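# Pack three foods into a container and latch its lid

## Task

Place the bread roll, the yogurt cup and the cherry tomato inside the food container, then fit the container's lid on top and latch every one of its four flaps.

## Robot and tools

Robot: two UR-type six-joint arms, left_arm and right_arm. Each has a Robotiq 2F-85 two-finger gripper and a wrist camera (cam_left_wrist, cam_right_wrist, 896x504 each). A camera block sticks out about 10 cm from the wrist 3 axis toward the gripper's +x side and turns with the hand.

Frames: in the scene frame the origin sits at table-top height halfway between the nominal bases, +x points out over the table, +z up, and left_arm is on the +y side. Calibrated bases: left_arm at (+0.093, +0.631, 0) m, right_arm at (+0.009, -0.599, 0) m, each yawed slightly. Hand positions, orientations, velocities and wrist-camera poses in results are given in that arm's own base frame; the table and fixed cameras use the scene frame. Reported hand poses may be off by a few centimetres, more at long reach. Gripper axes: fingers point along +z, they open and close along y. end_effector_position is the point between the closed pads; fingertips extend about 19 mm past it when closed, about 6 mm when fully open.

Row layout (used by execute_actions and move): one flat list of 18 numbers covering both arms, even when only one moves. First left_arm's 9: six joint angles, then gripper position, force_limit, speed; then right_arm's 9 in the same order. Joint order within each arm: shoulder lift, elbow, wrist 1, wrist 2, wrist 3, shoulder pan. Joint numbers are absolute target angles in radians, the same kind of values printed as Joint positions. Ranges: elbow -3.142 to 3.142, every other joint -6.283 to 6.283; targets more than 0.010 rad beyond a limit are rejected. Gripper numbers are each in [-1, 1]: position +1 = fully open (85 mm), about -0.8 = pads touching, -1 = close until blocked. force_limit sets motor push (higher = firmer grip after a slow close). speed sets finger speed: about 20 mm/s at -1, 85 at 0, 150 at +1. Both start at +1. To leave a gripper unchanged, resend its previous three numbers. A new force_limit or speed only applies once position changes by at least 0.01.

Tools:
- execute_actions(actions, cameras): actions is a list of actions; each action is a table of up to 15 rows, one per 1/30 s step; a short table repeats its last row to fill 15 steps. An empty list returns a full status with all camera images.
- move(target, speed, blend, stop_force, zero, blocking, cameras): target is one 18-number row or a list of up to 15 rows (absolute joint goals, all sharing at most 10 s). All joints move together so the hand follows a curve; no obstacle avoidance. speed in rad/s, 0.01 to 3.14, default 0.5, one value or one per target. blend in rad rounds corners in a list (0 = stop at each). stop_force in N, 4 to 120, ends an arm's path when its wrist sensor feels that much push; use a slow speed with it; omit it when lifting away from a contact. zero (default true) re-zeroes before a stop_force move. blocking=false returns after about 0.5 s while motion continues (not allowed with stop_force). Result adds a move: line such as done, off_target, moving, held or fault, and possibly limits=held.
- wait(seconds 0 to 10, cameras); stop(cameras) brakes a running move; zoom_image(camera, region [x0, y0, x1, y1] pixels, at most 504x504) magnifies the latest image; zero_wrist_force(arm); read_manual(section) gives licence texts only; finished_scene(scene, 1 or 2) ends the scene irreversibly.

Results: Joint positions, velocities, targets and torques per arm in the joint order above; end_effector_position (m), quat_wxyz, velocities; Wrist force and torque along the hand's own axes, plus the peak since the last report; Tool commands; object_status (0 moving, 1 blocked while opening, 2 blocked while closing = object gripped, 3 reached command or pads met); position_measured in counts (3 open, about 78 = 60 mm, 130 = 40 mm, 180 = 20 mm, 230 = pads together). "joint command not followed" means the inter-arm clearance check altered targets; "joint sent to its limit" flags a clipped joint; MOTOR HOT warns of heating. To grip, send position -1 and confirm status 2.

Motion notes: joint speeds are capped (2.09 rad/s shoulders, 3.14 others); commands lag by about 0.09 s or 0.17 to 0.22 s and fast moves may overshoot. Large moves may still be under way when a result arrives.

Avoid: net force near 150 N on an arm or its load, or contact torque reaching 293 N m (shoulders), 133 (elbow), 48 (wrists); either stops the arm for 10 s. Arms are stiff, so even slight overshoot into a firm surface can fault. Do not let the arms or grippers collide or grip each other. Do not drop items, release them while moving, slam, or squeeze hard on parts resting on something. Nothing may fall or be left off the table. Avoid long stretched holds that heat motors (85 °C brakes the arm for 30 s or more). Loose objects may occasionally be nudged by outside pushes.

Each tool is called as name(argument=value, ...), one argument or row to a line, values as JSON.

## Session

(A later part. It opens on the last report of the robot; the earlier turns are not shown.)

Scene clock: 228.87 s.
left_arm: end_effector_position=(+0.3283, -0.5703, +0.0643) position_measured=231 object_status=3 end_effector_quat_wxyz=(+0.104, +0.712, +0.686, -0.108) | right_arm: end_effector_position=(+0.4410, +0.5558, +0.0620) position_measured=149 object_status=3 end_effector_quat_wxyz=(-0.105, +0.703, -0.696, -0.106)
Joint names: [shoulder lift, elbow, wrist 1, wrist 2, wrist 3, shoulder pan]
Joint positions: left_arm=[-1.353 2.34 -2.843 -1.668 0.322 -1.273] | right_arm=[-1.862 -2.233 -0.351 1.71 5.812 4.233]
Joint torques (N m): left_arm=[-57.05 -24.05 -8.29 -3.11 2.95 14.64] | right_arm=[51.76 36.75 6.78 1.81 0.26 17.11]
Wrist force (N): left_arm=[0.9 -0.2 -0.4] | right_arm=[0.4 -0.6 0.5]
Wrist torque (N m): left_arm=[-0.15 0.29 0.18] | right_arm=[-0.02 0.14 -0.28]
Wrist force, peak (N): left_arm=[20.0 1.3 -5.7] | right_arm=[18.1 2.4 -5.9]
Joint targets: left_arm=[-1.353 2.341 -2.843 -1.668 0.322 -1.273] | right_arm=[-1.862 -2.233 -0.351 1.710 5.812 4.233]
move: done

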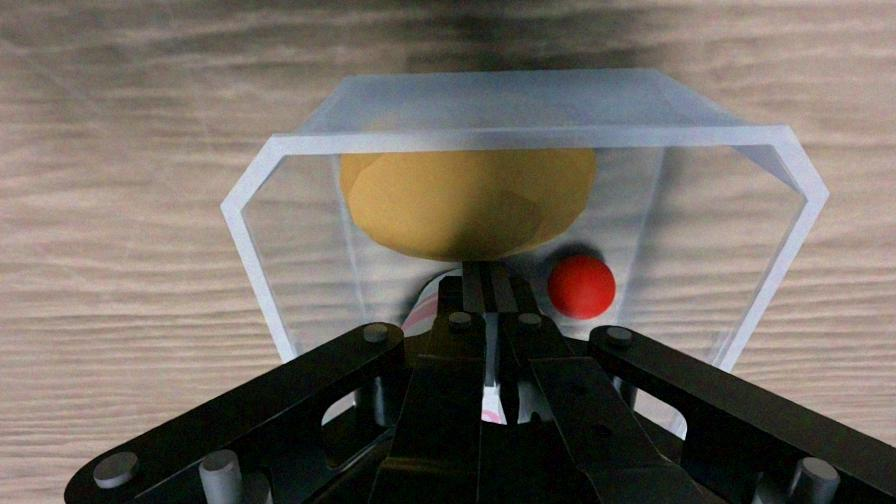

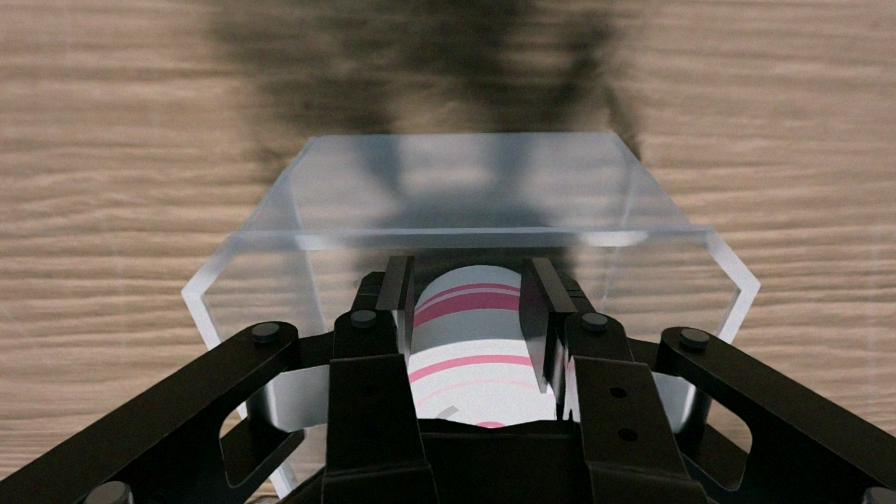

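move(
  target=[
    [-1.4753,2.3305,-2.7091,-1.6718,0.334,-1.2607,-0.82,-0.8,0,-1.7505,-2.2276,-0.4699,1.7142,5.7974,4.2175,-0.16,-1,-1],
    [-1.75,2.05,-1.87,-1.571,0.334,-1.20,-0.82,-0.8,0,-1.4703,-1.9484,-1.2937,1.571,5.4,4.2,-0.16,-1,-1],
  ],
  speed=[0.1,0.5],
  blend=[0.02,0],
  cameras=["all"],
)

Scene clock: 232.57 s.
left_arm: end_effector_position=(+0.3639, -0.4556, +0.3306) position_measured=231 object_status=3 end_effector_quat_wxyz=(+0.000, +0.694, +0.720, +0.000) | right_arm: end_effector_position=(+0.4499, +0.4447, +0.3500) position_measured=149 object_status=3 end_effector_quat_wxyz=(+0.000, +0.825, -0.565, +0.000)
Joint names: [shoulder lift, elbow, wrist 1, wrist 2, wrist 3, shoulder pan]
Joint positions: left_arm=[-1.75 2.05 -1.87 -1.571 0.334 -1.2] | right_arm=[-1.47 -1.948 -1.294 1.571 5.4 4.2]
Joint torques (N m): left_arm=[-39.41 -52.03 -1.18 3.23 3.05 16.3] | right_arm=[54.95 59 2.29 -2.1 -2.06 -12.17]
Wrist force (N): left_arm=[0.0 0.1 0.2] | right_arm=[-0.4 -1.3 0.3]
Wrist torque (N m): left_arm=[-0.07 0.32 0.17] | right_arm=[-0.02 0.09 -0.17]
Wrist force, peak (N): left_arm=[1.2 0.3 -1.0] | right_arm=[-0.5 -2.1 0.3]
Joint targets: left_arm=[-1.750 2.050 -1.870 -1.571 0.334 -1.200] | right_arm=[-1.470 -1.948 -1.294 1.571 5.400 4.200]
move: done

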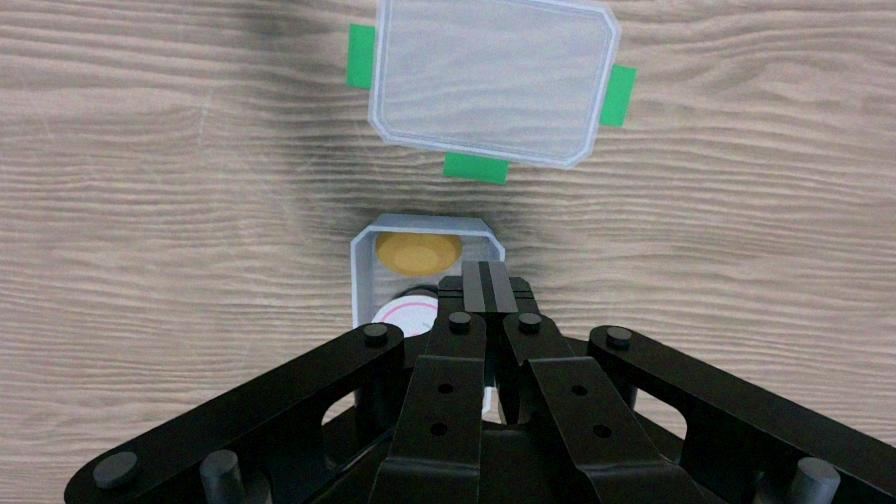

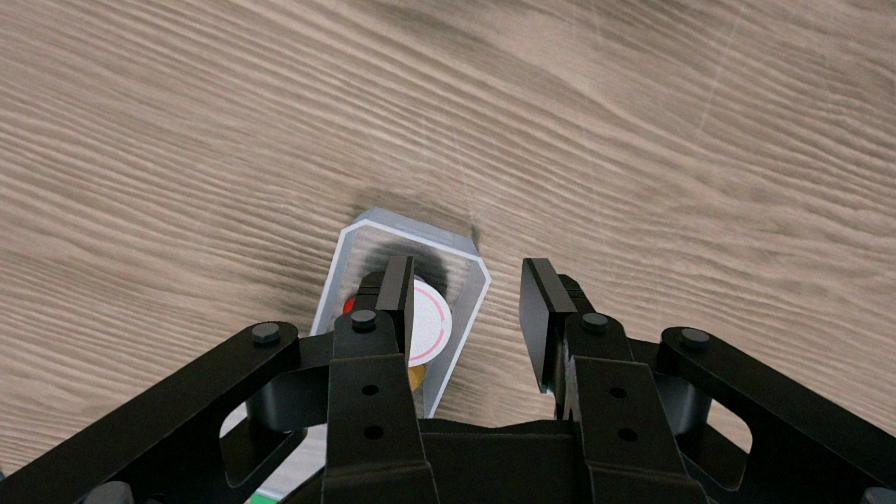

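move(
  target=[-1.953,1.979,-1.597,-1.571,2.178,-1.002,-0.82,-0.8,0,-1.6270,-1.7414,-1.3441,1.571,4.3891,4.3991,-0.16,-1,-1],
  speed=0.8,
  cameras=["all"],
)

Scene clock: 235.80 s.
left_arm: end_effector_position=(+0.3959, -0.2961, +0.4504) position_measured=231 object_status=3 end_effector_quat_wxyz=(+0.000, +1.000, -0.019, +0.000) | right_arm: end_effector_position=(+0.3848, +0.6229, +0.3800) position_measured=149 object_status=3 end_effector_quat_wxyz=(+0.000, +1.000, +0.005, +0.000)
Joint names: [shoulder lift, elbow, wrist 1, wrist 2, wrist 3, shoulder pan]
Joint positions: left_arm=[-1.953 1.979 -1.597 -1.571 2.178 -1.002] | right_arm=[-1.627 -1.741 -1.344 1.571 4.389 4.399]
Joint torques (N m): left_arm=[-25.26 -55.47 -0.25 2.78 2.96 16.25] | right_arm=[44.92 59.27 1.73 -0.22 -2.51 17.52]
Wrist force (N): left_arm=[0.3 0.0 -0.1] | right_arm=[0.2 -1.4 -0.3]
Wrist torque (N m): left_arm=[-0.11 0.29 0.17] | right_arm=[-0.04 0.00 -0.16]
Wrist force, peak (N): left_arm=[-0.1 -0.8 0.5] | right_arm=[0.0 -2.6 -0.8]
Joint targets: left_arm=[-1.953 1.979 -1.597 -1.571 2.178 -1.002] | right_arm=[-1.627 -1.741 -1.344 1.571 4.389 4.399]
move: done

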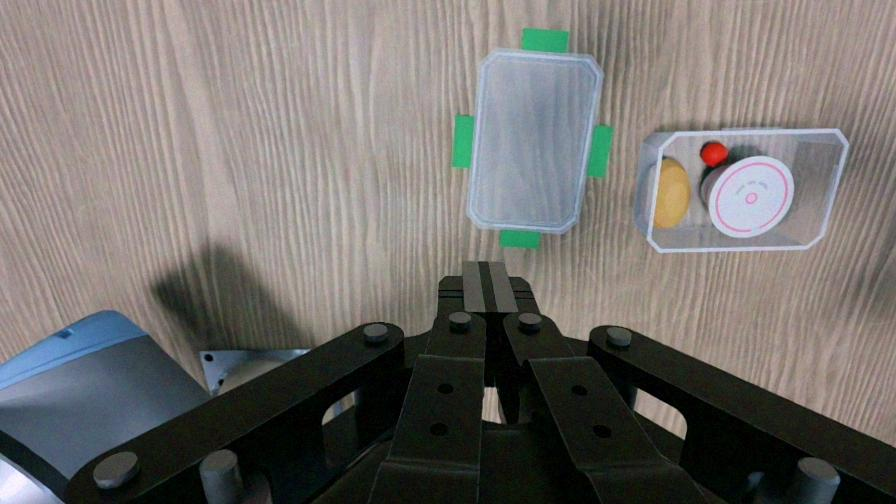

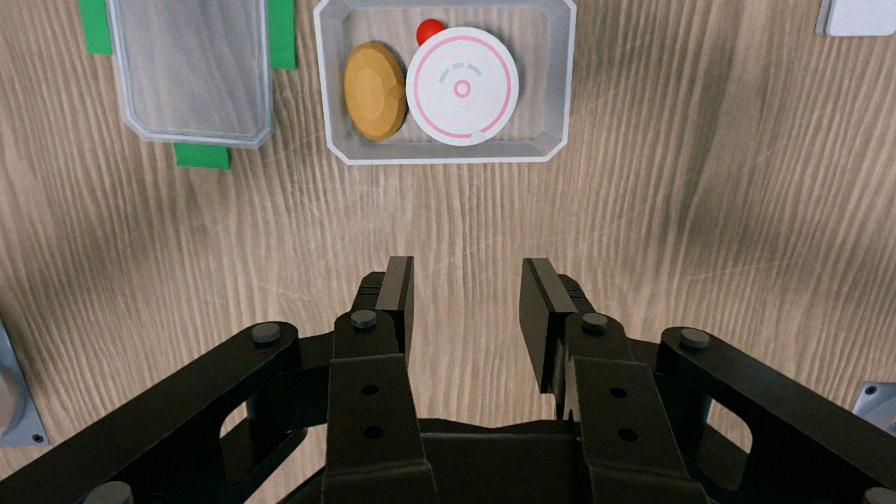

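zoom_image(
  camera="cam_left_wrist",
  region=[430, 10, 650, 260],
)

zoom_image(
  camera="cam_right_wrist",
  region=[60, 0, 320, 180],
)

Scaled by 2.016 from the camera's 896x504 image, which has a finer 1280x720 frame.

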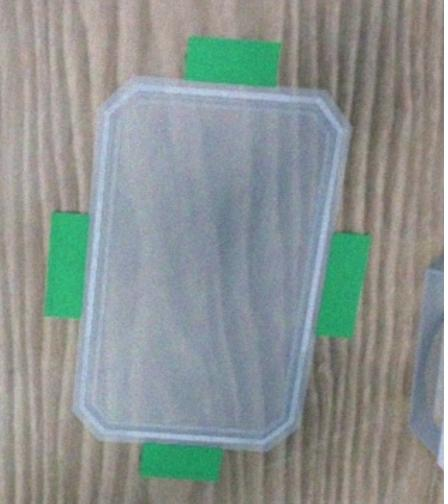

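Scaled by 1.938 from the camera's 896x504 image, which has a finer 1280x720 frame.

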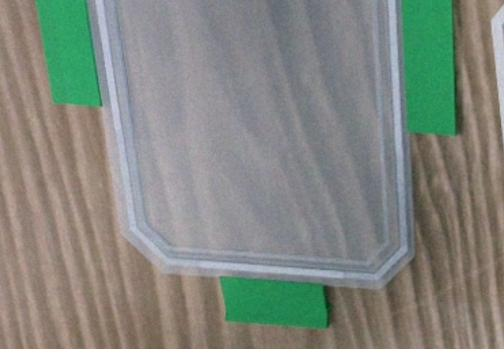

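move(
  target=[-1.953,1.979,-1.597,-1.571,2.178,-1.002,-0.82,-0.8,0,-2.0632,-2.3816,1.0032,1.571,3.1416,4.39,-0.16,-1,-1],
  speed=1.0,
  cameras=["cam_right_wrist"],
)

zoom_image(
  camera="cam_right_wrist",
  region=[300, 0, 800, 260],
)

Scene clock: 240.00 s.
left_arm: end_effector_position=(+0.3959, -0.2961, +0.4504) position_measured=231 object_status=3 end_effector_quat_wxyz=(+0.000, +1.000, -0.019, +0.000) | right_arm: end_effector_position=(+0.4019, +0.6538, +0.2000) position_measured=149 object_status=3 end_effector_quat_wxyz=(-0.347, +0.653, +0.470, +0.482)
Joint names: [shoulder lift, elbow, wrist 1, wrist 2, wrist 3, shoulder pan]
Joint positions: left_arm=[-1.953 1.979 -1.597 -1.571 2.178 -1.002] | right_arm=[-2.063 -2.382 1.003 1.571 3.142 4.39]
Joint torques (N m): left_arm=[-23.01 -55.33 -0.63 1.63 2.71 14.62] | right_arm=[48.85 7.83 7.48 -0.08 -2.65 -13.39]
Wrist force (N): left_arm=[0.1 0.0 0.1] | right_arm=[0.8 -1.8 1.0]
Wrist torque (N m): left_arm=[-0.13 0.31 0.17] | right_arm=[-0.14 -0.31 0.12]
Wrist force, peak (N): left_arm=[0.7 0.3 0.4] | right_arm=[1.4 -2.1 0.2]
Joint targets: left_arm=[-1.953 1.979 -1.597 -1.571 2.178 -1.002] | right_arm=[-2.063 -2.382 1.003 1.571 3.142 4.390]
move: done
Images, in order (width x height): cam_right_wrist 896x504.

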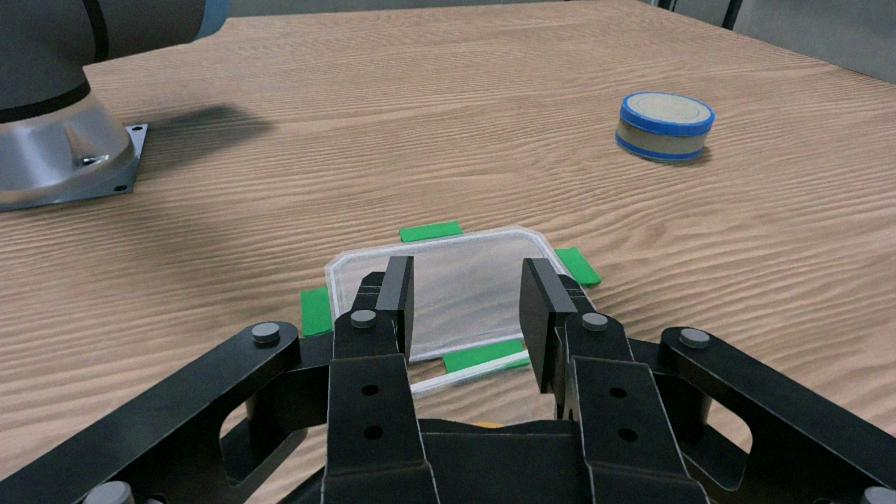

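Scaled by 1.008 from the camera's 896x504 image, which has a finer 1280x720 frame.

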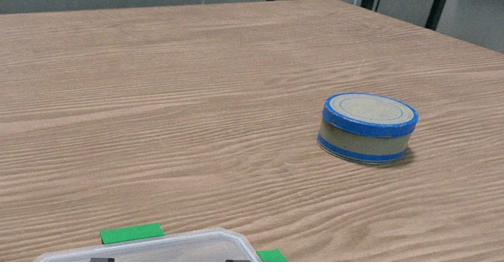

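move(
  target=[
    [-1.953,1.979,-1.597,-1.571,1.6,-1.002,1,-0.8,0,-1.6270,-1.7414,-1.3441,1.571,4.3891,4.3991,-0.16,-1,-1],
    [-1.4984,2.3988,-2.4712,-1.571,1.3714,-1.1082,1,-0.8,0,-1.6270,-1.7414,-1.3441,1.571,4.3891,4.4991,-0.16,-1,-1],
  ],
  speed=[1.0,0.6],
)

move(
  target=[-1.3975,2.4284,-2.6017,-1.571,1.3714,-1.1082,1,-0.8,0,-1.6270,-1.7414,-1.3441,1.571,4.3891,4.4991,-0.16,-1,-1],
  speed=0.05,
  stop_force=8,
  cameras=["all"],
)

Scene clock: 246.33 s.
left_arm: end_effector_position=(+0.3876, -0.3870, +0.0601) position_measured=3 object_status=3 end_effector_quat_wxyz=(+0.000, +0.946, +0.325, +0.000) | right_arm: end_effector_position=(+0.3207, +0.6582, +0.3800) position_measured=149 object_status=3 end_effector_quat_wxyz=(+0.000, +0.998, +0.055, +0.000)
Joint names: [shoulder lift, elbow, wrist 1, wrist 2, wrist 3, shoulder pan]
Joint positions: left_arm=[-1.499 2.399 -2.471 -1.571 1.371 -1.108] | right_arm=[-1.627 -1.741 -1.344 1.571 4.389 4.499]
Joint torques (N m): left_arm=[-20.05 -24.9 -6.92 0.16 -2.87 -14.09] | right_arm=[67.48 59.06 2.03 -0.22 2.39 21.01]
Wrist force (N): left_arm=[0.3 -0.1 0.3] | right_arm=[-0.7 -1.8 -0.2]
Wrist torque (N m): left_arm=[-0.13 0.27 0.31] | right_arm=[-0.09 0.14 -0.27]
Wrist force, peak (N): left_arm=[0.0 -0.8 2.6] | right_arm=[1.3 -2.4 0.8]
Joint targets: left_arm=[-1.498 2.399 -2.471 -1.571 1.371 -1.108] | right_arm=[-1.627 -1.741 -1.344 1.571 4.389 4.499]
move: done

Scene clock: 250.07 s.
left_arm: end_effector_position=(+0.3876, -0.3872, +0.0131) position_measured=3 object_status=3 end_effector_quat_wxyz=(+0.000, +0.946, +0.325, +0.000) | right_arm: end_effector_position=(+0.3207, +0.6582, +0.3800) position_measured=149 object_status=3 end_effector_quat_wxyz=(+0.000, +0.998, +0.055, +0.000)
Joint names: [shoulder lift, elbow, wrist 1, wrist 2, wrist 3, shoulder pan]
Joint positions: left_arm=[-1.404 2.427 -2.594 -1.571 1.371 -1.108] | right_arm=[-1.627 -1.741 -1.344 1.571 4.389 4.499]
Joint torques (N m): left_arm=[-45.22 -28.92 -0.33 -0.51 -2.79 -9.92] | right_arm=[67.85 58.73 1.99 -0.47 2.15 18.64]
Wrist force (N): left_arm=[-0.4 2.2 -6.5] | right_arm=[-0.1 -1.8 0.4]
Wrist torque (N m): left_arm=[0.20 0.32 0.27] | right_arm=[-0.11 0.04 -0.26]
Wrist force, peak (N): left_arm=[3.7 -21.5 -86.8] | right_arm=[0.0 -2.2 0.0]
Joint targets: left_arm=[-1.404 2.427 -2.594 -1.571 1.371 -1.108] | right_arm=[-1.627 -1.741 -1.344 1.571 4.389 4.499]
move: contact (left_arm)

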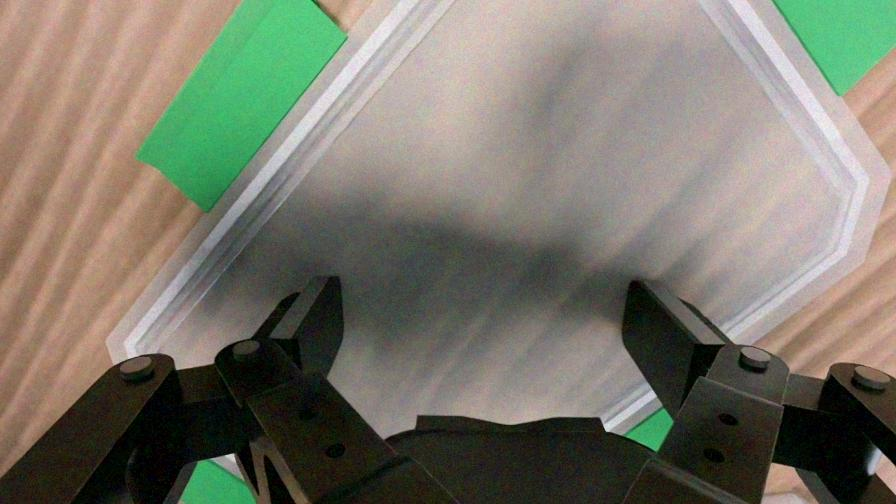

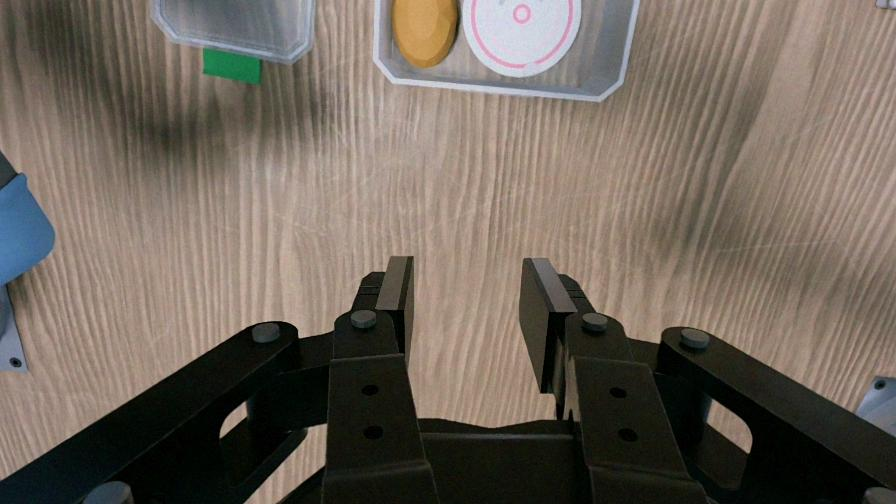

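move(
  target=[-1.4035,2.4272,-2.5945,-1.571,2.7960,-1.1082,1,-0.8,0,-1.6270,-1.7414,-1.3441,1.571,4.3891,4.4991,-0.16,-1,-1],
  speed=0.4,
  cameras=["all"],
)

Scene clock: 254.37 s.
left_arm: end_effector_position=(+0.3875, -0.3869, +0.0128) position_measured=3 object_status=3 end_effector_quat_wxyz=(+0.000, +0.928, -0.372, +0.000) | right_arm: end_effector_position=(+0.3207, +0.6582, +0.3800) position_measured=149 object_status=3 end_effector_quat_wxyz=(+0.000, +0.998, +0.055, +0.000)
Joint names: [shoulder lift, elbow, wrist 1, wrist 2, wrist 3, shoulder pan]
Joint positions: left_arm=[-1.404 2.427 -2.595 -1.571 2.796 -1.108] | right_arm=[-1.627 -1.741 -1.344 1.571 4.389 4.499]
Joint torques (N m): left_arm=[-8.02 -8.07 -4.38 -0.89 3.57 1.98] | right_arm=[67.9 57.93 2.43 -0.65 1.86 20.52]
Wrist force (N): left_arm=[-3.2 0.2 -38.0] | right_arm=[-0.3 -1.4 0.5]
Wrist torque (N m): left_arm=[0.40 0.27 -0.43] | right_arm=[-0.03 0.08 -0.26]
Wrist force, peak (N): left_arm=[-3.2 0.2 -38.0] | right_arm=[0.3 -2.3 0.1]
Joint targets: left_arm=[-1.404 2.427 -2.595 -1.571 2.796 -1.108] | right_arm=[-1.627 -1.741 -1.344 1.571 4.389 4.499]
move: done

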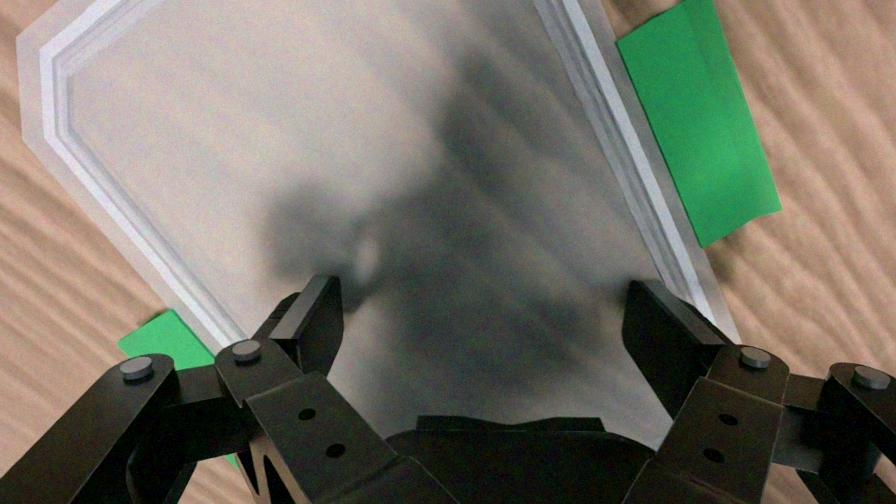

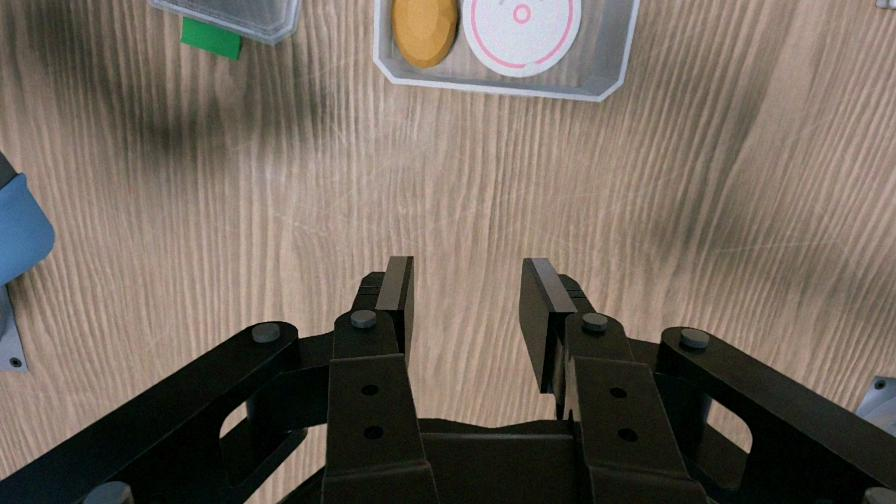

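zoom_image(
  camera="cam_left_wrist",
  region=[520, 0, 800, 340],
)

Scaled by 1.482 from the camera's 896x504 image, which has a finer 1280x720 frame.

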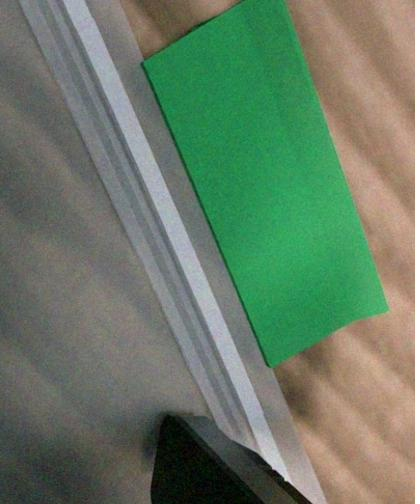

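move(
  target=[
    [-1.4984,2.3988,-2.4712,-1.571,2.7960,-1.1082,1,-0.8,0,-1.6270,-1.7414,-1.3441,1.571,4.3891,4.4991,1,-1,-1],
    [-1.953,1.979,-1.597,-1.571,2.178,-1.002,1,-0.8,0,-2.0632,-2.3816,1.0032,1.571,3.1416,4.38,1,-1,-1],
  ],
  speed=[0.3,1.0],
  cameras=["all"],
)

zoom_image(
  camera="cam_right_wrist",
  region=[290, 190, 640, 390],
)

zoom_image(
  camera="cam_left_wrist",
  region=[440, 10, 690, 260],
)

Scene clock: 260.93 s.
left_arm: end_effector_position=(+0.3959, -0.2961, +0.4504) position_measured=3 object_status=3 end_effector_quat_wxyz=(+0.000, +1.000, -0.019, +0.000) | right_arm: end_effector_position=(+0.4085, +0.6497, +0.2000) position_measured=3 object_status=3 end_effector_quat_wxyz=(-0.345, +0.655, +0.467, +0.483)
Joint names: [shoulder lift, elbow, wrist 1, wrist 2, wrist 3, shoulder pan]
Joint positions: left_arm=[-1.953 1.979 -1.597 -1.571 2.178 -1.002] | right_arm=[-2.063 -2.382 1.003 1.571 3.142 4.38]
Joint torques (N m): left_arm=[-24.81 -55.5 -0.84 -2.42 -3.09 13.39] | right_arm=[51.05 6.5 6.22 -0.45 -2.22 -14.22]
Wrist force (N): left_arm=[0.4 -0.1 0.1] | right_arm=[1.1 -2.1 1.0]
Wrist torque (N m): left_arm=[-0.13 0.27 0.29] | right_arm=[-0.20 -0.34 0.12]
Wrist force, peak (N): left_arm=[-3.4 0.3 -38.4] | right_arm=[1.1 -2.1 1.0]
Joint targets: left_arm=[-1.953 1.979 -1.597 -1.571 2.178 -1.002] | right_arm=[-2.063 -2.382 1.003 1.571 3.142 4.380]
move: done

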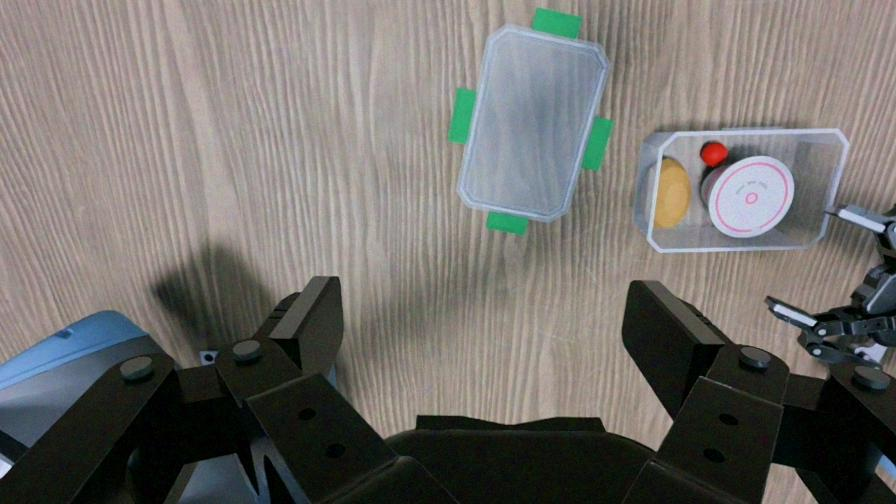

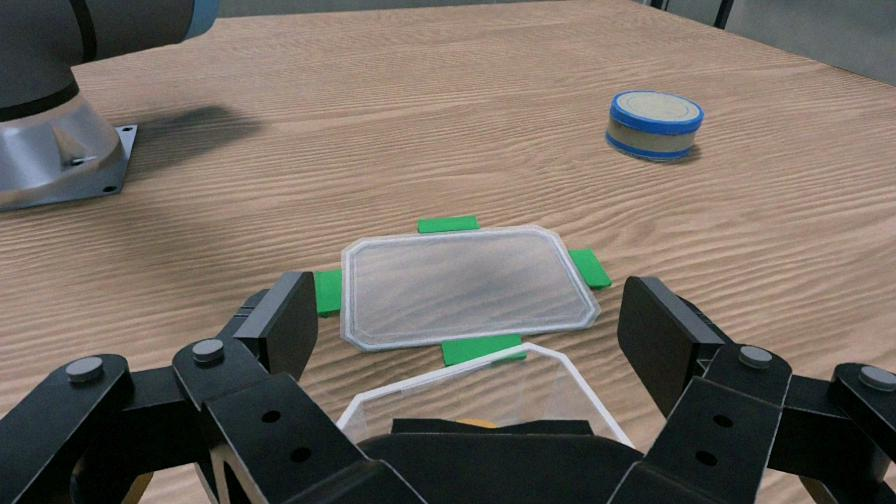

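Scaled by 1.440 from the camera's 896x504 image, which has a finer 1280x720 frame.

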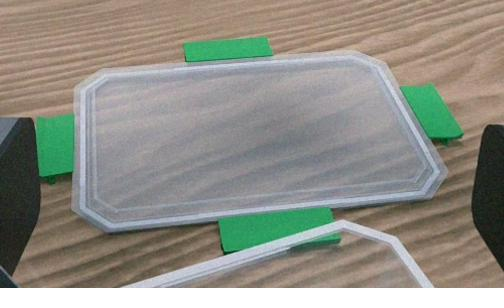

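Scaled by 2.016 from the camera's 896x504 image, which has a finer 1280x720 frame.

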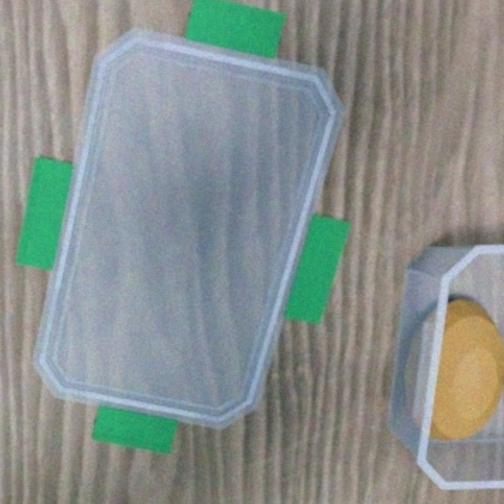

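move(
  target=[
    [-1.6543,2.5531,-2.4696,-1.571,-1.0302,-1.2748,0.6,-0.8,0,-1.6270,-1.7414,-1.3441,1.571,4.3891,4.4991,0.6,-1,-1],
  ],
  speed=[1.0],
  cameras=["all"],
)

Scene clock: 265.90 s.
left_arm: end_effector_position=(+0.2904, -0.3553, +0.0601) position_measured=53 object_status=3 end_effector_quat_wxyz=(+0.000, +0.122, +0.993, +0.000) | right_arm: end_effector_position=(+0.3207, +0.6582, +0.3799) position_measured=53 object_status=3 end_effector_quat_wxyz=(+0.000, +0.998, +0.055, +0.000)
Joint names: [shoulder lift, elbow, wrist 1, wrist 2, wrist 3, shoulder pan]
Joint positions: left_arm=[-1.654 2.553 -2.47 -1.571 -1.03 -1.275] | right_arm=[-1.627 -1.741 -1.344 1.571 4.389 4.499]
Joint torques (N m): left_arm=[-11.03 -24.85 -7.5 -3.65 -2.8 -12.22] | right_arm=[71.26 61.2 2.23 -1.27 2.07 16.7]
Wrist force (N): left_arm=[0.4 -0.2 0.5] | right_arm=[-0.1 -1.5 -0.4]
Wrist torque (N m): left_arm=[-0.10 0.24 0.29] | right_arm=[-0.05 0.04 -0.26]
Wrist force, peak (N): left_arm=[0.8 0.0 1.1] | right_arm=[1.1 -2.5 0.5]
Joint targets: left_arm=[-1.654 2.553 -2.470 -1.571 -1.030 -1.275] | right_arm=[-1.627 -1.741 -1.344 1.571 4.389 4.499]
move: done

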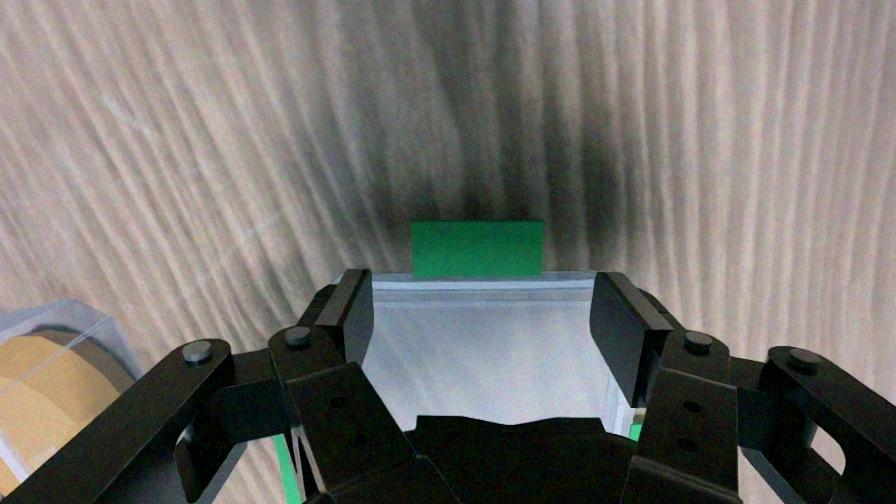

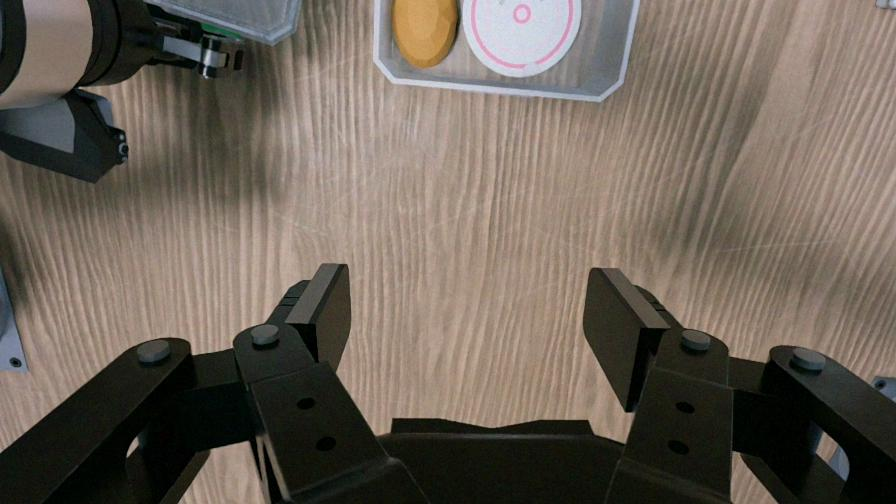

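move(
  target=[
    [-1.5492,2.5845,-2.6061,-1.571,-1.0302,-1.2748,0.6,-0.8,0,-1.6270,-1.7414,-1.3441,1.571,4.3891,4.4991,0.6,-1,-1],
    [-1.5367,2.5878,-2.6219,-1.571,-1.0302,-1.2748,0.6,-0.8,0,-1.6270,-1.7414,-1.3441,1.571,4.3891,4.4991,0.6,-1,-1],
  ],
  speed=[0.1,0.015],
  stop_force=6,
  cameras=["cam_left_wrist"],
)

Scene clock: 269.30 s.
left_arm: end_effector_position=(+0.2904, -0.3553, +0.0130) position_measured=53 object_status=3 end_effector_quat_wxyz=(+0.000, +0.122, +0.993, +0.000) | right_arm: end_effector_position=(+0.3207, +0.6582, +0.3800) position_measured=53 object_status=3 end_effector_quat_wxyz=(+0.000, +0.998, +0.055, +0.000)
Joint names: [shoulder lift, elbow, wrist 1, wrist 2, wrist 3, shoulder pan]
Joint positions: left_arm=[-1.537 2.588 -2.622 -1.571 -1.03 -1.275] | right_arm=[-1.627 -1.741 -1.344 1.571 4.389 4.499]
Joint torques (N m): left_arm=[-14.23 -20.08 -7.85 -3.31 -2.93 -11.95] | right_arm=[68.77 60.15 1.89 -1.37 1.67 18.74]
Wrist force (N): left_arm=[-0.1 -0.2 0.2] | right_arm=[0.0 -1.8 -0.3]
Wrist torque (N m): left_arm=[-0.11 0.32 0.29] | right_arm=[-0.09 0.02 -0.27]
Wrist force, peak (N): left_arm=[0.4 -0.2 -0.9] | right_arm=[-0.2 -2.0 0.4]
Joint targets: left_arm=[-1.537 2.588 -2.622 -1.571 -1.030 -1.275] | right_arm=[-1.627 -1.741 -1.344 1.571 4.389 4.499]
move: done
Images, in order (width x height): cam_left_wrist 896x504.

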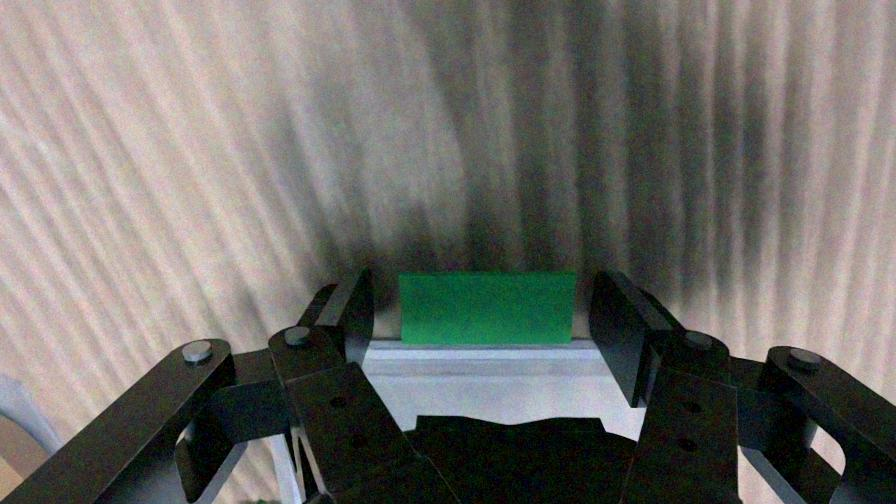

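move(
  target=[-1.5367,2.5878,-2.6219,-1.571,-1.0302,-1.2748,-1,-1,-1,-1.6270,-1.7414,-1.3441,1.571,4.3891,4.4991,0.6,-1,-1],
  cameras=["cam_left_wrist"],
)

Scene clock: 270.17 s.
left_arm: end_effector_position=(+0.2904, -0.3554, +0.0131) position_measured=77 object_status=0 end_effector_quat_wxyz=(+0.000, +0.122, +0.993, +0.000) | right_arm: end_effector_position=(+0.3207, +0.6582, +0.3800) position_measured=53 object_status=3 end_effector_quat_wxyz=(+0.000, +0.998, +0.055, +0.000)
Joint names: [shoulder lift, elbow, wrist 1, wrist 2, wrist 3, shoulder pan]
Joint positions: left_arm=[-1.537 2.588 -2.622 -1.571 -1.03 -1.275] | right_arm=[-1.627 -1.741 -1.344 1.571 4.389 4.499]
Joint torques (N m): left_arm=[-9.68 -15.75 -2.26 -3.48 -2.65 -9.81] | right_arm=[68.82 60.61 1.74 -1.01 1.93 20.01]
Wrist force (N): left_arm=[3.8 13.3 -70.1] | right_arm=[-0.1 -1.5 0.0]
Wrist torque (N m): left_arm=[-2.75 0.41 0.16] | right_arm=[-0.05 0.05 -0.26]
Wrist force, peak (N): left_arm=[3.9 12.8 -71.9] | right_arm=[-0.3 -2.1 -0.1]
Joint targets: left_arm=[-1.537 2.588 -2.622 -1.571 -1.030 -1.275] | right_arm=[-1.627 -1.741 -1.344 1.571 4.389 4.499]
move: done
Images, in order (width x height): cam_left_wrist 896x504.

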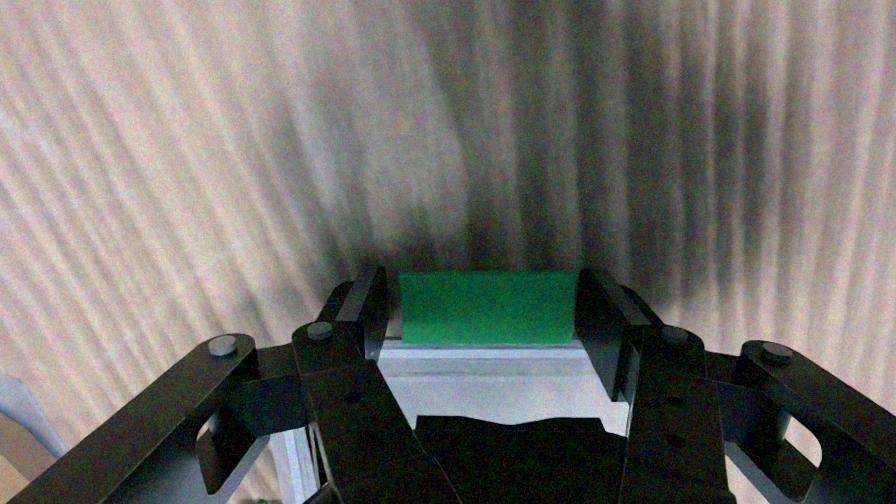

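move(
  target=[-1.5467,2.5850,-2.6091,-1.571,-1.0302,-1.2748,-1,-1,-1,-1.6270,-1.7414,-1.3441,1.571,4.3891,4.4991,0.6,-1,-1],
  speed=0.05,
  cameras=["cam_left_wrist"],
)

Scene clock: 271.13 s.
left_arm: end_effector_position=(+0.2904, -0.3555, +0.0168) position_measured=77 object_status=2 end_effector_quat_wxyz=(+0.000, +0.122, +0.993, +0.000) | right_arm: end_effector_position=(+0.3207, +0.6582, +0.3800) position_measured=53 object_status=3 end_effector_quat_wxyz=(+0.000, +0.998, +0.055, +0.000)
Joint names: [shoulder lift, elbow, wrist 1, wrist 2, wrist 3, shoulder pan]
Joint positions: left_arm=[-1.547 2.585 -2.609 -1.571 -1.03 -1.275] | right_arm=[-1.627 -1.741 -1.344 1.571 4.389 4.499]
Joint torques (N m): left_arm=[-38.5 -34.86 -0.61 -3.41 -2.33 -8.48] | right_arm=[72.9 60.8 1.85 -1.19 2.04 19.17]
Wrist force (N): left_arm=[0.2 -0.2 0.3] | right_arm=[0.1 -1.0 -0.4]
Wrist torque (N m): left_arm=[-0.12 0.28 0.28] | right_arm=[0.03 0.01 -0.26]
Wrist force, peak (N): left_arm=[3.7 12.8 -71.7] | right_arm=[-0.3 -2.0 0.1]
Joint targets: left_arm=[-1.547 2.585 -2.609 -1.571 -1.030 -1.275] | right_arm=[-1.627 -1.741 -1.344 1.571 4.389 4.499]
move: done
Images, in order (width x height): cam_left_wrist 896x504.

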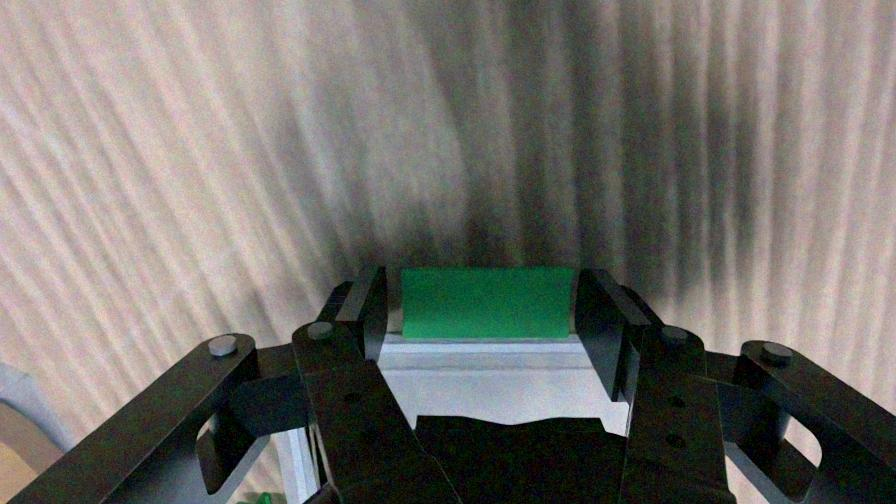

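move(
  target=[-1.5467,2.5850,-2.6091,-1.571,-1.0302,-1.2748,-0.95,-1,-1,-1.6270,-1.7414,-1.3441,1.571,4.3891,4.4991,0.6,-1,-1],
  cameras=["cam_left_wrist"],
)

Scene clock: 271.90 s.
left_arm: end_effector_position=(+0.2904, -0.3556, +0.0169) position_measured=101 object_status=0 end_effector_quat_wxyz=(+0.000, +0.122, +0.993, +0.000) | right_arm: end_effector_position=(+0.3207, +0.6582, +0.3800) position_measured=53 object_status=3 end_effector_quat_wxyz=(+0.000, +0.998, +0.055, +0.000)
Joint names: [shoulder lift, elbow, wrist 1, wrist 2, wrist 3, shoulder pan]
Joint positions: left_arm=[-1.547 2.585 -2.609 -1.571 -1.03 -1.275] | right_arm=[-1.627 -1.741 -1.344 1.571 4.389 4.499]
Joint torques (N m): left_arm=[-31.49 -30.27 -0.23 -3.34 -2.49 -11.11] | right_arm=[66.92 59.95 1.8 -0.49 1.59 18.32]
Wrist force (N): left_arm=[0.6 1.2 -6.2] | right_arm=[-0.1 -1.7 -0.1]
Wrist torque (N m): left_arm=[-0.14 0.38 0.27] | right_arm=[-0.08 0.04 -0.26]
Wrist force, peak (N): left_arm=[0.8 1.0 -7.8] | right_arm=[-0.4 -1.9 0.0]
Joint targets: left_arm=[-1.547 2.585 -2.609 -1.571 -1.030 -1.275] | right_arm=[-1.627 -1.741 -1.344 1.571 4.389 4.499]
move: done
Images, in order (width x height): cam_left_wrist 896x504.

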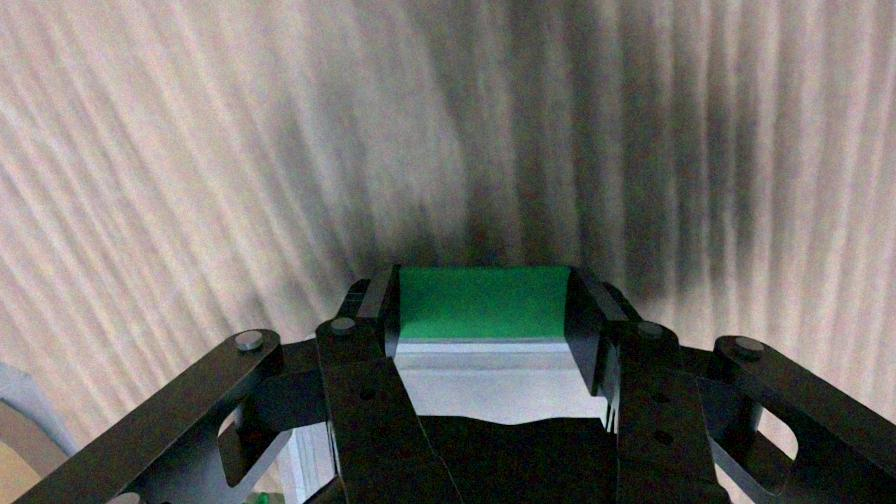

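move(
  target=[
    [-1.5492,2.5845,-2.6061,-1.571,-1.0302,-1.2748,-0.95,-1,-1,-1.6270,-1.7414,-1.3441,1.571,4.3891,4.4991,0.6,-1,-1],
    [-1.6319,2.6630,-2.6019,-1.571,-0.5170,-1.2166,-0.95,-1,-1,-1.6270,-1.7414,-1.3441,1.571,4.3891,4.4991,0.6,-1,-1],
    [-1.6606,2.6872,-2.5974,-1.571,0.0512,-1.1084,-0.95,-1,-1,-1.6270,-1.7414,-1.3441,1.571,4.3891,4.4991,0.6,-1,-1],
    [-1.6335,2.6644,-2.6017,-1.571,0.6065,-1.0022,-0.95,-1,-1,-1.6270,-1.7414,-1.3441,1.571,4.3891,4.4991,0.6,-1,-1],
  ],
  speed=0.35,
  blend=[0.01,0.05,0.05,0],
  cameras=["all"],
)

Scene clock: 277.70 s.
left_arm: end_effector_position=(+0.3487, -0.2225, +0.0180) position_measured=101 object_status=2 end_effector_quat_wxyz=(+0.000, +0.720, +0.694, +0.000) | right_arm: end_effector_position=(+0.3207, +0.6582, +0.3800) position_measured=53 object_status=3 end_effector_quat_wxyz=(+0.000, +0.998, +0.055, +0.000)
Joint names: [shoulder lift, elbow, wrist 1, wrist 2, wrist 3, shoulder pan]
Joint positions: left_arm=[-1.634 2.664 -2.602 -1.571 0.606 -1.002] | right_arm=[-1.627 -1.741 -1.344 1.571 4.389 4.499]
Joint torques (N m): left_arm=[-8.51 -33.55 -7.62 -2.86 2.32 13.21] | right_arm=[69.08 60.95 2.55 -1.59 1.89 17.76]
Wrist force (N): left_arm=[-0.1 0.0 0.7] | right_arm=[-0.2 -1.5 0.1]
Wrist torque (N m): left_arm=[-0.09 0.34 0.11] | right_arm=[-0.06 0.04 -0.26]
Wrist force, peak (N): left_arm=[1.1 1.1 -7.9] | right_arm=[-0.3 -2.3 0.0]
Joint targets: left_arm=[-1.633 2.664 -2.602 -1.571 0.607 -1.002] | right_arm=[-1.627 -1.741 -1.344 1.571 4.389 4.499]
move: done; blend cut to 0.0015 rad at target 1

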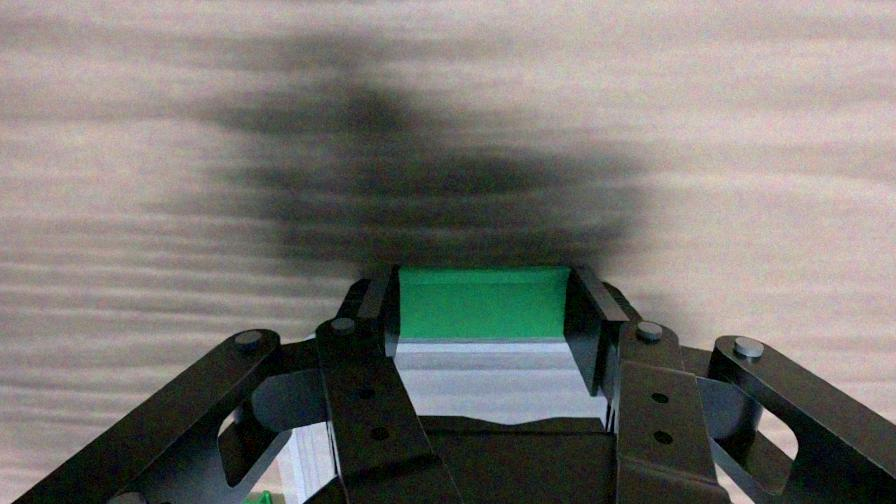

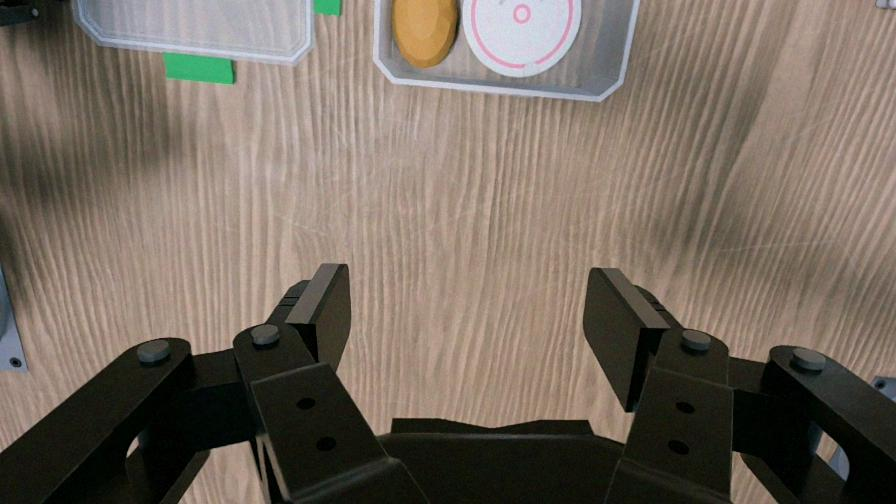

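move(
  target=[-1.6335,2.6644,-2.6017,-1.571,0.6065,-1.0022,-0.95,-1,-1,-2.0830,-1.6758,-0.9536,1.571,5.9514,4.3904,0.6,-1,-1],
  speed=0.7,
  cameras=["cam_right_wrist"],
)

Scene clock: 280.77 s.
left_arm: end_effector_position=(+0.3488, -0.2225, +0.0180) position_measured=101 object_status=2 end_effector_quat_wxyz=(+0.000, +0.720, +0.694, +0.000) | right_arm: end_effector_position=(+0.4456, +0.7856, +0.1001) position_measured=53 object_status=3 end_effector_quat_wxyz=(+0.000, +0.711, -0.704, +0.000)
Joint names: [shoulder lift, elbow, wrist 1, wrist 2, wrist 3, shoulder pan]
Joint positions: left_arm=[-1.633 2.664 -2.602 -1.571 0.607 -1.002] | right_arm=[-2.083 -1.676 -0.954 1.571 5.951 4.39]
Joint torques (N m): left_arm=[-9.25 -33.51 -7.23 -2.8 2.6 13.98] | right_arm=[79.21 52.85 7.4 -1.61 1.48 -13.11]
Wrist force (N): left_arm=[-0.2 0.1 0.9] | right_arm=[0.1 -1.1 0.7]
Wrist torque (N m): left_arm=[-0.07 0.34 0.11] | right_arm=[0.01 0.07 -0.30]
Wrist force, peak (N): left_arm=[-0.1 0.2 0.9] | right_arm=[-0.8 -2.4 1.7]
Joint targets: left_arm=[-1.633 2.664 -2.602 -1.571 0.607 -1.002] | right_arm=[-2.083 -1.676 -0.954 1.571 5.951 4.390]
move: done
Images, in order (width x height): cam_right_wrist 896x504.

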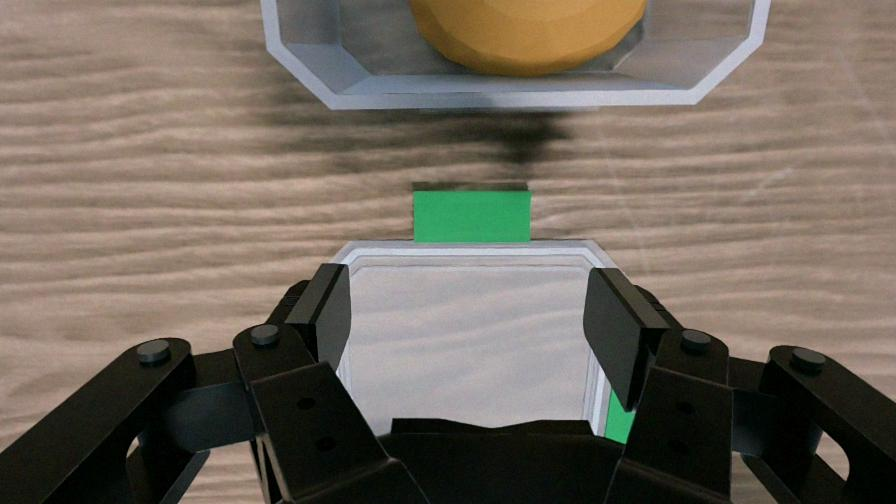

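move(
  target=[
    [-1.6335,2.6644,-2.6017,-1.571,0.6065,-1.0022,-0.95,-1,-1,-2.1273,-1.7115,-0.8736,1.571,5.9563,4.3955,0.6,-1,-1],
    [-1.6335,2.6644,-2.6017,-1.571,0.6065,-1.0022,-0.95,-1,-1,-2.1622,-1.7242,-0.8261,1.571,5.9563,4.3955,0.6,-1,-1],
  ],
  speed=[0.3,0.02],
  stop_force=6,
  cameras=["cam_right_wrist"],
)

Scene clock: 284.67 s.
left_arm: end_effector_position=(+0.3488, -0.2225, +0.0180) position_measured=101 object_status=2 end_effector_quat_wxyz=(+0.000, +0.720, +0.694, +0.000) | right_arm: end_effector_position=(+0.4401, +0.7835, +0.0180) position_measured=53 object_status=3 end_effector_quat_wxyz=(+0.000, +0.711, -0.704, +0.000)
Joint names: [shoulder lift, elbow, wrist 1, wrist 2, wrist 3, shoulder pan]
Joint positions: left_arm=[-1.633 2.664 -2.602 -1.571 0.607 -1.002] | right_arm=[-2.162 -1.724 -0.826 1.571 5.956 4.396]
Joint torques (N m): left_arm=[-6.23 -34.28 -7.22 -3.23 2.41 14.95] | right_arm=[81.44 28.34 7.59 -1.52 2.05 19.01]
Wrist force (N): left_arm=[0.2 0.2 0.2] | right_arm=[-0.2 -1.4 0.2]
Wrist torque (N m): left_arm=[-0.06 0.29 0.11] | right_arm=[-0.08 0.16 -0.37]
Wrist force, peak (N): left_arm=[-0.5 0.4 0.8] | right_arm=[0.2 -1.5 2.9]
Joint targets: left_arm=[-1.633 2.664 -2.602 -1.571 0.607 -1.002] | right_arm=[-2.162 -1.724 -0.826 1.571 5.956 4.396]
move: done
Images, in order (width x height): cam_right_wrist 896x504.

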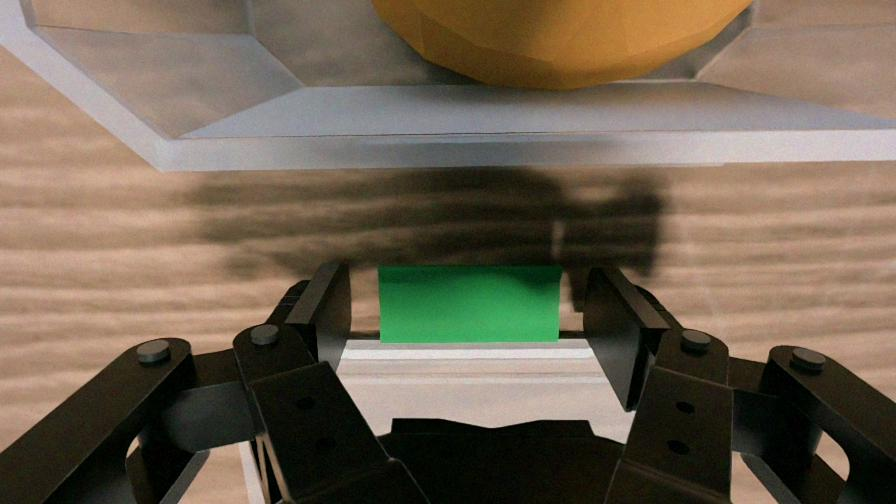

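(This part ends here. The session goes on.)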